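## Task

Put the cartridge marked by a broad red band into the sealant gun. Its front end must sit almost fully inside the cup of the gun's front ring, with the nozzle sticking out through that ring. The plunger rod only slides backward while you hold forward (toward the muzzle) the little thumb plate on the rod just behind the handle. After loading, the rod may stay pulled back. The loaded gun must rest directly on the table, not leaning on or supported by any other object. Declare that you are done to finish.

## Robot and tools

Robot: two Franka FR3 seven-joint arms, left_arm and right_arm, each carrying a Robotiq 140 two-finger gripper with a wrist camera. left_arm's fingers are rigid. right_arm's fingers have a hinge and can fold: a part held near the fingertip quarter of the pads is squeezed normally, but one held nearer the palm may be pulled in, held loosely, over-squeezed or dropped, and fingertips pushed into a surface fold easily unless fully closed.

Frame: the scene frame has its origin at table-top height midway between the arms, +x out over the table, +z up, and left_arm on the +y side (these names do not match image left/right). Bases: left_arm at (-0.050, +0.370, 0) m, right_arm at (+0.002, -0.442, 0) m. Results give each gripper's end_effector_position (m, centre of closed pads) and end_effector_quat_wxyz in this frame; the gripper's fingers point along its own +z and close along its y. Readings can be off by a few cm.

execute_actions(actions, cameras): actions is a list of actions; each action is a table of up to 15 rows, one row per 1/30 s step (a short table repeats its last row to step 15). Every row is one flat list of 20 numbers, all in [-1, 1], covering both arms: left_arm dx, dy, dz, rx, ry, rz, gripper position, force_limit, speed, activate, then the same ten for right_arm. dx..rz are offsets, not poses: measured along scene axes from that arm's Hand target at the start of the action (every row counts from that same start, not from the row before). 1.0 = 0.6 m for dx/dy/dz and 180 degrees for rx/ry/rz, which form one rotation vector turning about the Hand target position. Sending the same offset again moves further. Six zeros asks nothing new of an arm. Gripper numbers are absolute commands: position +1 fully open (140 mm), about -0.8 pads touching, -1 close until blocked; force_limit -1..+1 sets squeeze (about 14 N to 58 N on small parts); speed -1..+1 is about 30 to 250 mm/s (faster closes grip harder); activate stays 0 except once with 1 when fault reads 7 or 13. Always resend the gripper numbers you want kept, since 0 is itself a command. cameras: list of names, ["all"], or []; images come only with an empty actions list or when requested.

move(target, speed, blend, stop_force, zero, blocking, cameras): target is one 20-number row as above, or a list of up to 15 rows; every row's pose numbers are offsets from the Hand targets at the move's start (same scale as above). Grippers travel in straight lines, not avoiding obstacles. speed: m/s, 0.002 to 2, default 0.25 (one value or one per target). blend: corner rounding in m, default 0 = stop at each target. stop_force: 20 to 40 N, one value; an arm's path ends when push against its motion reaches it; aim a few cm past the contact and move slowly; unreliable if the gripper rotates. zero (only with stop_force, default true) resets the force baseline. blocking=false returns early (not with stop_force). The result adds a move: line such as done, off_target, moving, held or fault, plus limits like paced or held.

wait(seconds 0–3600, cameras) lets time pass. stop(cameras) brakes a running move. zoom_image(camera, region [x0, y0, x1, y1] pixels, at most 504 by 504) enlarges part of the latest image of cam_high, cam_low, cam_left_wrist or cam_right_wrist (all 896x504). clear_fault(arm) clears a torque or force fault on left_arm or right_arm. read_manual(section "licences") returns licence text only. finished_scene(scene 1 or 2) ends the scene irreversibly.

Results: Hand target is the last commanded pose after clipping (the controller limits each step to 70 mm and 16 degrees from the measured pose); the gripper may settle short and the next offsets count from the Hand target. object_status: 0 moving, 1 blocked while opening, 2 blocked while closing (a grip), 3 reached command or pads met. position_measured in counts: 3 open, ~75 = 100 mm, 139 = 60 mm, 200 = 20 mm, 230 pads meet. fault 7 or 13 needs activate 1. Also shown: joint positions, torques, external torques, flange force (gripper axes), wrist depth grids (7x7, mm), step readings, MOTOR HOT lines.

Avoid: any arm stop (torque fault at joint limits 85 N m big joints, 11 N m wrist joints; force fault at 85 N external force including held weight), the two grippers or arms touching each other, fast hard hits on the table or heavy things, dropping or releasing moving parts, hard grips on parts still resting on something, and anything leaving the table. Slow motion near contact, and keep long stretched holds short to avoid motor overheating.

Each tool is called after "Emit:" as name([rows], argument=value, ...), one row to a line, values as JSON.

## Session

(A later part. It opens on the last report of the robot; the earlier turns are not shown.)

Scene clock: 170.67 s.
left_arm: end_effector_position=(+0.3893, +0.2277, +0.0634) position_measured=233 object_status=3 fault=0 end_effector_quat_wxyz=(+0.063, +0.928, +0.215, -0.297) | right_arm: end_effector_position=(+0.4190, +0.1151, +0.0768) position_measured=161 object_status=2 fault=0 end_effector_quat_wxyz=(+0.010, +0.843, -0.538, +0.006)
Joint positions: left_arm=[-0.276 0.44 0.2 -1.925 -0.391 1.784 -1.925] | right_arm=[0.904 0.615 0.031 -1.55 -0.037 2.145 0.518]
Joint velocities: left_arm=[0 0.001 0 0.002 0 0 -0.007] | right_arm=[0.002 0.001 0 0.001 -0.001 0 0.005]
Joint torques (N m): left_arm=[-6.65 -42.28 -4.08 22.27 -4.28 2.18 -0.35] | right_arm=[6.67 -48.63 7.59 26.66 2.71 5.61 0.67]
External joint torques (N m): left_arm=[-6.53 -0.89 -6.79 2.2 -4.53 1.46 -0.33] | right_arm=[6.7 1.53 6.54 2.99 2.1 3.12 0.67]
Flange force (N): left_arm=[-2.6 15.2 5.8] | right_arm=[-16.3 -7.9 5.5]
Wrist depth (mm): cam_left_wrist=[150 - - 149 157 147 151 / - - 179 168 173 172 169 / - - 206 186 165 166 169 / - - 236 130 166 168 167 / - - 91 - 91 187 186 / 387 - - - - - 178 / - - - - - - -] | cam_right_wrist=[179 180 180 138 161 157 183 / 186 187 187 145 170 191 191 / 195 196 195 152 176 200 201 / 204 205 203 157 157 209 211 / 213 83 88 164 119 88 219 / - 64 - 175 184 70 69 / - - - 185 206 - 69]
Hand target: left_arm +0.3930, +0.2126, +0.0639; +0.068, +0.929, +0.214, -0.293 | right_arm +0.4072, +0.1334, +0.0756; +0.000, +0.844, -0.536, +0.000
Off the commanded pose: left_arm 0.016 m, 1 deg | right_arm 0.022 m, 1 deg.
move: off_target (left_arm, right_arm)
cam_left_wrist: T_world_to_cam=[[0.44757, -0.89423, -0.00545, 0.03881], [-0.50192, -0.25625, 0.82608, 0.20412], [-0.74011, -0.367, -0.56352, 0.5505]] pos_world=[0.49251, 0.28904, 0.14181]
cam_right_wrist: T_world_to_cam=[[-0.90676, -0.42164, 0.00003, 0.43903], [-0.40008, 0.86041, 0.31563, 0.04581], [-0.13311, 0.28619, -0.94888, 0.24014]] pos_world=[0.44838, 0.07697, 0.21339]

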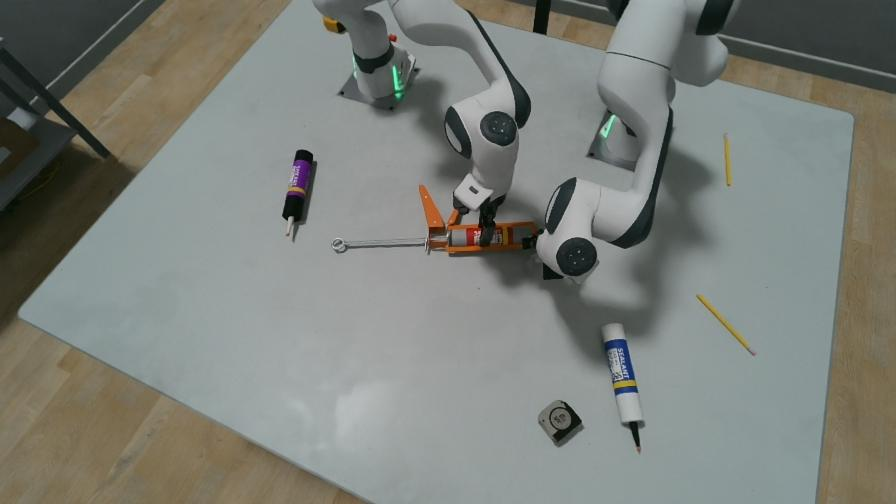

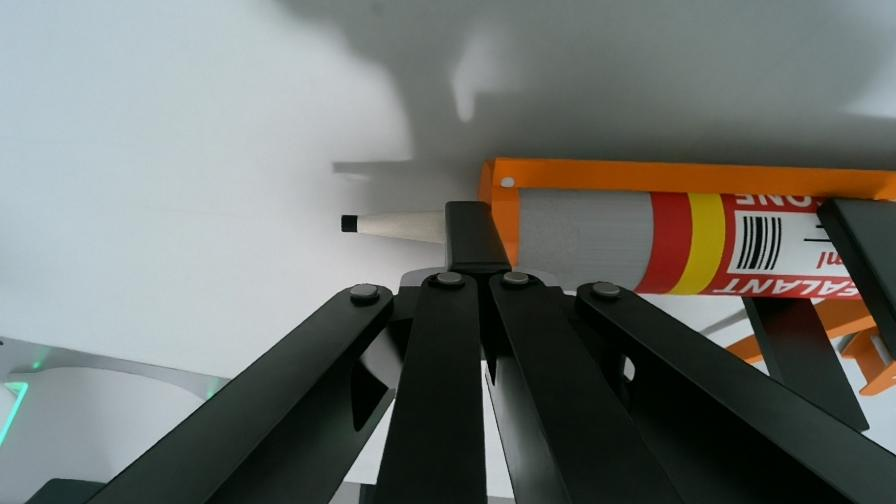

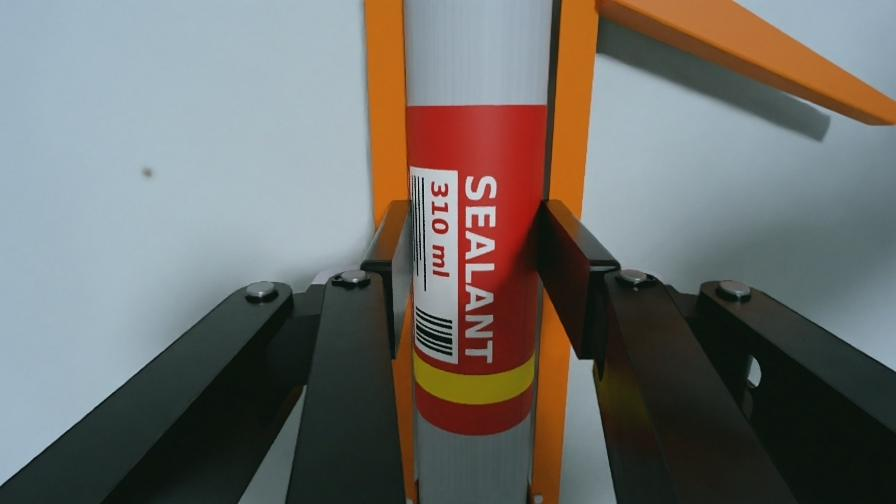

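Emit:
move([
  [-0.0062,0.0252,0,0,0,0,-1,-1,0,0,0.0197,-0.0305,0.001,0,0,0,-1,-0.05,-1,0],
  [-0.0285,0.0698,0,0,0,0,-1,-1,0,0,0.0197,-0.0305,0.001,0,0,0,-1,-0.05,-1,0],
], speed=[0.03,0.06], cameras=["cam_left_wrist","cam_right_wrist"])

Scene clock: 177.53 s.
left_arm: end_effector_position=(+0.3759, +0.2534, +0.0640) position_measured=233 object_status=3 fault=0 end_effector_quat_wxyz=(+0.068, +0.928, +0.217, -0.294) | right_arm: end_effector_position=(+0.4191, +0.1140, +0.0771) position_measured=161 object_status=2 fault=0 end_effector_quat_wxyz=(+0.002, +0.844, -0.537, +0.001)
Joint positions: left_arm=[-0.248 0.392 0.214 -2 -0.376 1.807 -1.884] | right_arm=[0.891 0.598 0.039 -1.582 -0.03 2.176 0.508]
Joint velocities: left_arm=[0 0 -0.002 0 0 0.001 0.007] | right_arm=[within noise]
Joint torques (N m): left_arm=[0.16 -41.33 2.77 18.59 0.65 0.95 0.34] | right_arm=[-1.11 -50.55 1.41 22.92 0.95 3.01 -0.22]
External joint torques (N m): left_arm=[0.2 -1.67 0.11 -1.21 0.38 0.21 0.36] | right_arm=[-1.08 -1.06 0.24 -0.6 0.34 0.5 -0.22]
Flange force (N): left_arm=[-7.7 -5.4 2.7] | right_arm=[5.1 6.0 -0.2]
Wrist depth (mm): cam_left_wrist=[154 151 155 150 153 150 153 / 173 178 174 - - - 172 / - 205 - 198 166 163 169 / - - - 130 169 171 169 / - - 82 - 91 299 199 / 382 - - - - - 179 / - - - - - - -] | cam_right_wrist=[179 179 179 137 160 156 180 / 187 187 187 144 169 190 188 / 196 197 195 152 176 199 199 / 206 207 205 157 157 209 209 / 216 83 88 165 119 88 219 / - 64 - 175 188 70 69 / - - - 186 - - 69]
Hand target: left_arm +0.3759, +0.2545, +0.0639; +0.068, +0.929, +0.214, -0.293 | right_arm +0.4190, +0.1151, +0.0762; +0.000, +0.844, -0.536, +0.000
Off the commanded pose: left_arm 0.001 m, 0 deg | right_arm 0.001 m, 0 deg.
move: done
cam_left_wrist: T_world_to_cam=[[0.45328, -0.89136, 0.00479, 0.0642], [-0.50637, -0.25307, 0.82434, 0.20443], [-0.73357, -0.37609, -0.56607, 0.55031]] pos_world=[0.4781, 0.31593, 0.14269]
cam_right_wrist: T_world_to_cam=[[-0.9059, -0.42341, -0.00874, 0.4391], [-0.40207, 0.8534, 0.33175, 0.04705], [-0.133, 0.30404, -0.94333, 0.2382]] pos_world=[0.44838, 0.07334, 0.21293]

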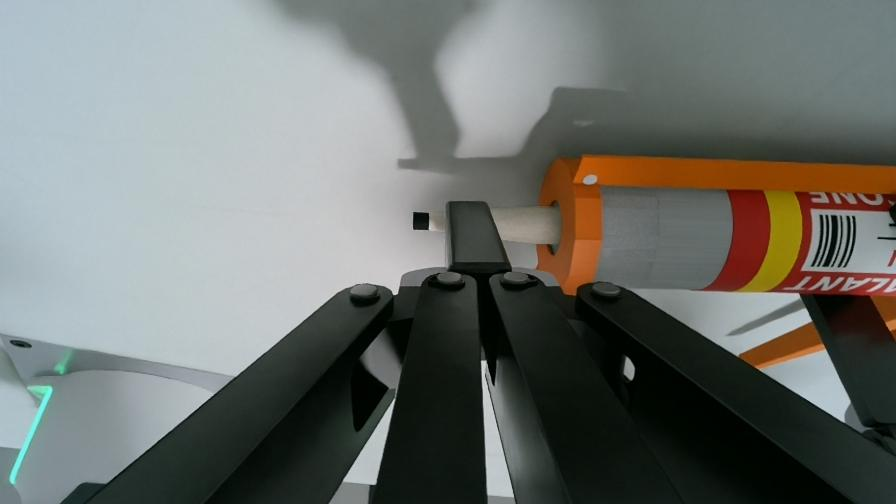

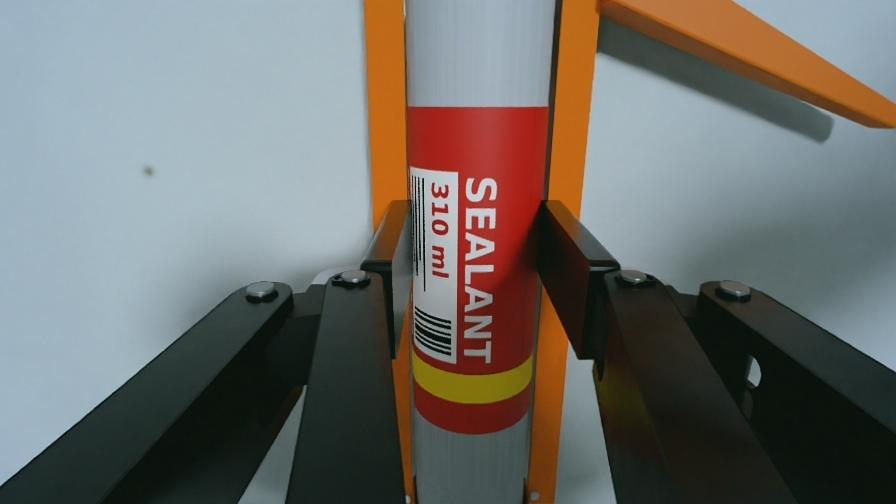

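Emit:
move([
  [0,0,0,0,0,0,-1,-1,0,0,0,0,0,0,0,0,0.0,-0.05,-1,0],
  [-0.045,0.09,0.1,0,0,0,-1,-1,0,0,0,0,0.33,0,0,0,0.0,-0.05,-1,0],
], speed=[0.05,0.15], cameras=["cam_high","cam_low","cam_left_wrist","cam_right_wrist"])

Scene clock: 182.17 s.
left_arm: end_effector_position=(+0.3504, +0.3074, +0.1237) position_measured=233 object_status=3 fault=0 end_effector_quat_wxyz=(+0.068, +0.929, +0.216, -0.292) | right_arm: end_effector_position=(+0.4207, +0.1152, +0.2753) position_measured=129 object_status=3 fault=0 end_effector_quat_wxyz=(-0.002, +0.843, -0.538, +0.001)
Joint positions: left_arm=[-0.2 0.22 0.262 -2.077 -0.29 1.711 -1.854] | right_arm=[0.891 0.463 0.043 -1.283 -0.022 1.751 0.504]
Joint velocities: left_arm=[within noise] | right_arm=[-0.002 0.001 0 0.001 0 -0.005 -0.001]
Joint torques (N m): left_arm=[0.05 -36.4 1.83 19.65 0.69 0.46 0.33] | right_arm=[-0.74 -48.95 1.09 25.76 0.96 2.04 -0.25]
External joint torques (N m): left_arm=[0.13 -1.45 0.07 -1.17 0.38 -0.27 0.35] | right_arm=[-0.7 -1.82 0.17 1.08 0.23 -0.5 -0.25]
Flange force (N): left_arm=[-6.9 -4.3 2.5] | right_arm=[0.8 -0.9 -4.0]
Wrist depth (mm): cam_left_wrist=[- - - - - - - / - - - 245 - 200 202 / - - - 276 288 209 215 / - 352 349 118 355 347 332 / - 423 - - 91 440 - / - - - - - - - / - - - - - - -] | cam_right_wrist=[360 360 359 354 355 360 361 / 375 377 376 352 375 378 379 / 395 391 394 367 394 397 395 / 412 412 147 385 137 410 415 / 433 84 88 431 427 88 90 / - 71 67 459 461 - 72 / - - - 483 489 - -]
Hand target: left_arm +0.3489, +0.3085, +0.1239; +0.068, +0.929, +0.214, -0.293 | right_arm +0.4190, +0.1151, +0.2742; +0.000, +0.844, -0.536, +0.000
Off the commanded pose: left_arm 0.002 m, 0 deg | right_arm 0.002 m, 0 deg.
move: done
cam_left_wrist: T_world_to_cam=[[0.45227, -0.89185, 0.00717, 0.12381], [-0.51096, -0.25251, 0.82168, 0.15779], [-0.73101, -0.37528, -0.5699, 0.58505]] pos_world=[0.4523, 0.36983, 0.20288]
cam_right_wrist: T_world_to_cam=[[-0.90731, -0.42014, -0.01625, 0.44521], [-0.40075, 0.85246, 0.33574, -0.02061], [-0.1272, 0.31113, -0.94181, 0.4213]] pos_world=[0.44928, 0.07353, 0.41094]

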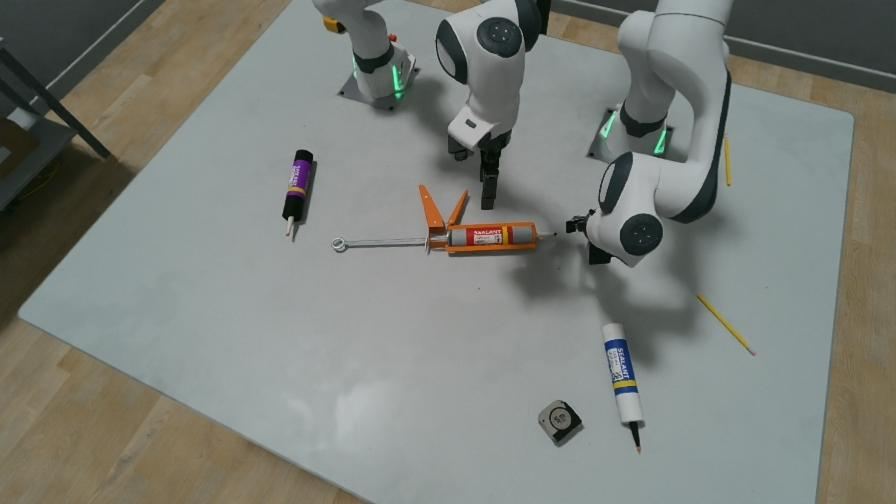

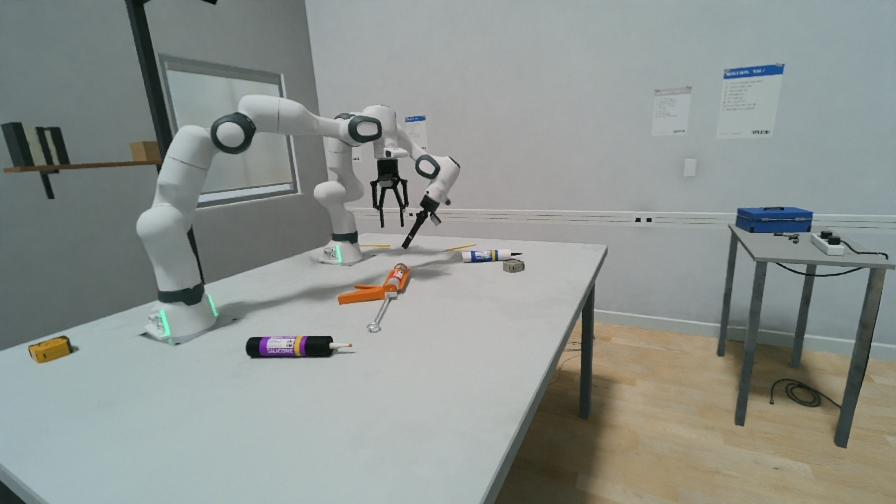

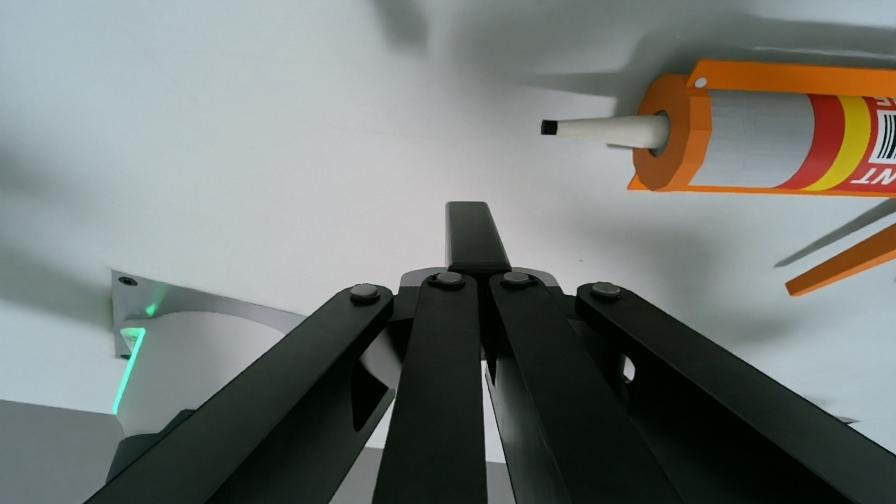

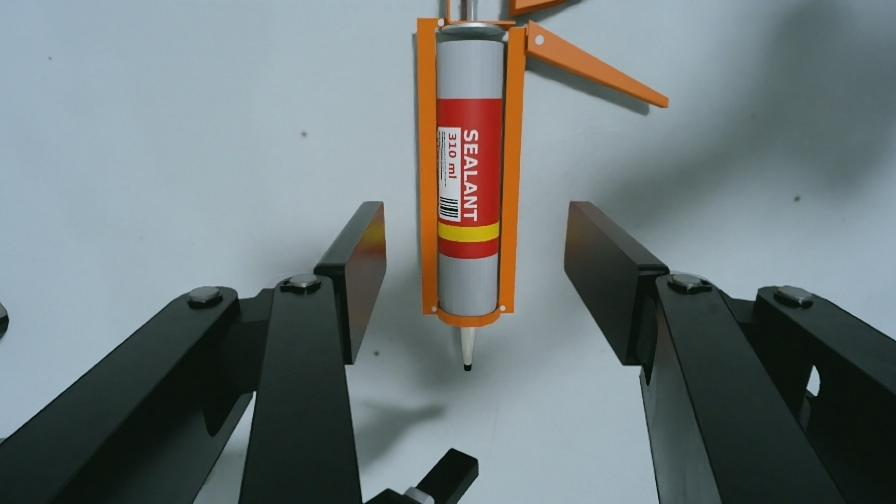

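Emit:
zoom_image(camera="cam_right_wrist", region=[390, 200, 550, 380])

Emit:
zoom_image(camera="cam_right_wrist", region=[390, 0, 550, 120])

Emit:
zoom_image(camera="cam_high", region=[410, 210, 570, 270])

Scaled by 2.800.

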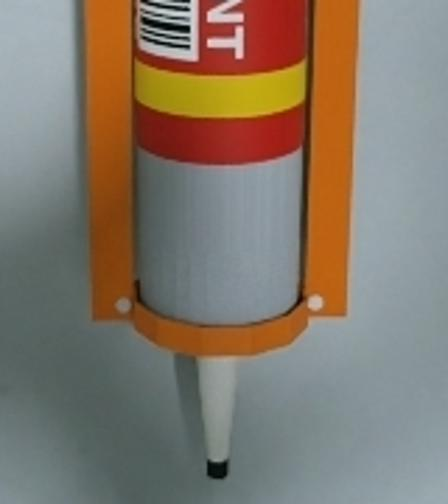

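Scaled by 3.150.

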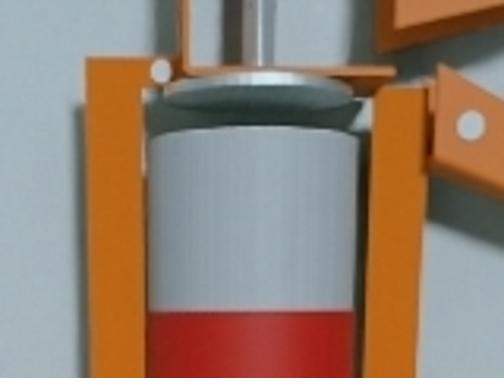

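Scaled by 3.150.

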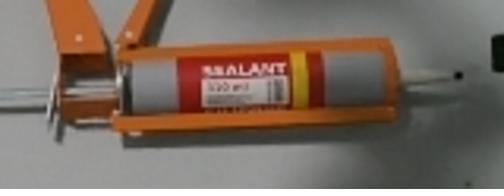

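Emit:
zoom_image(camera="cam_high", region=[595, 375, 655, 460])

Emit:
zoom_image(camera="cam_low", region=[230, 320, 370, 370])

Emit:
zoom_image(camera="cam_left_wrist", region=[520, 40, 896, 220])

Scaled by 5.929.

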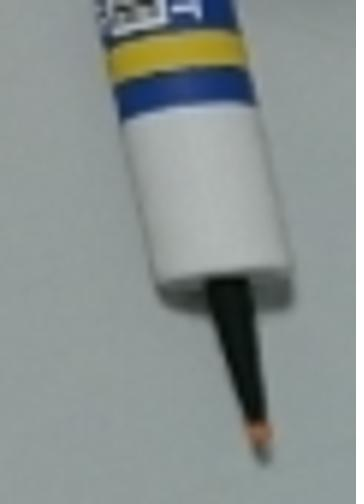

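Scaled by 3.600.

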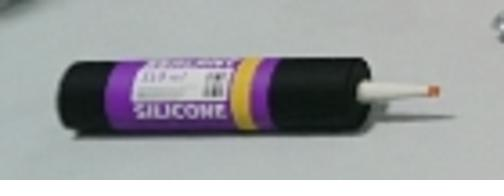

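Scaled by 1.340.

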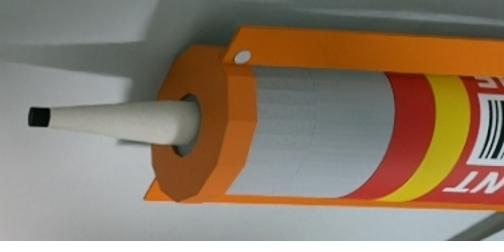

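Emit:
finished_scene(scene=1)

The scene is finished: the task was done.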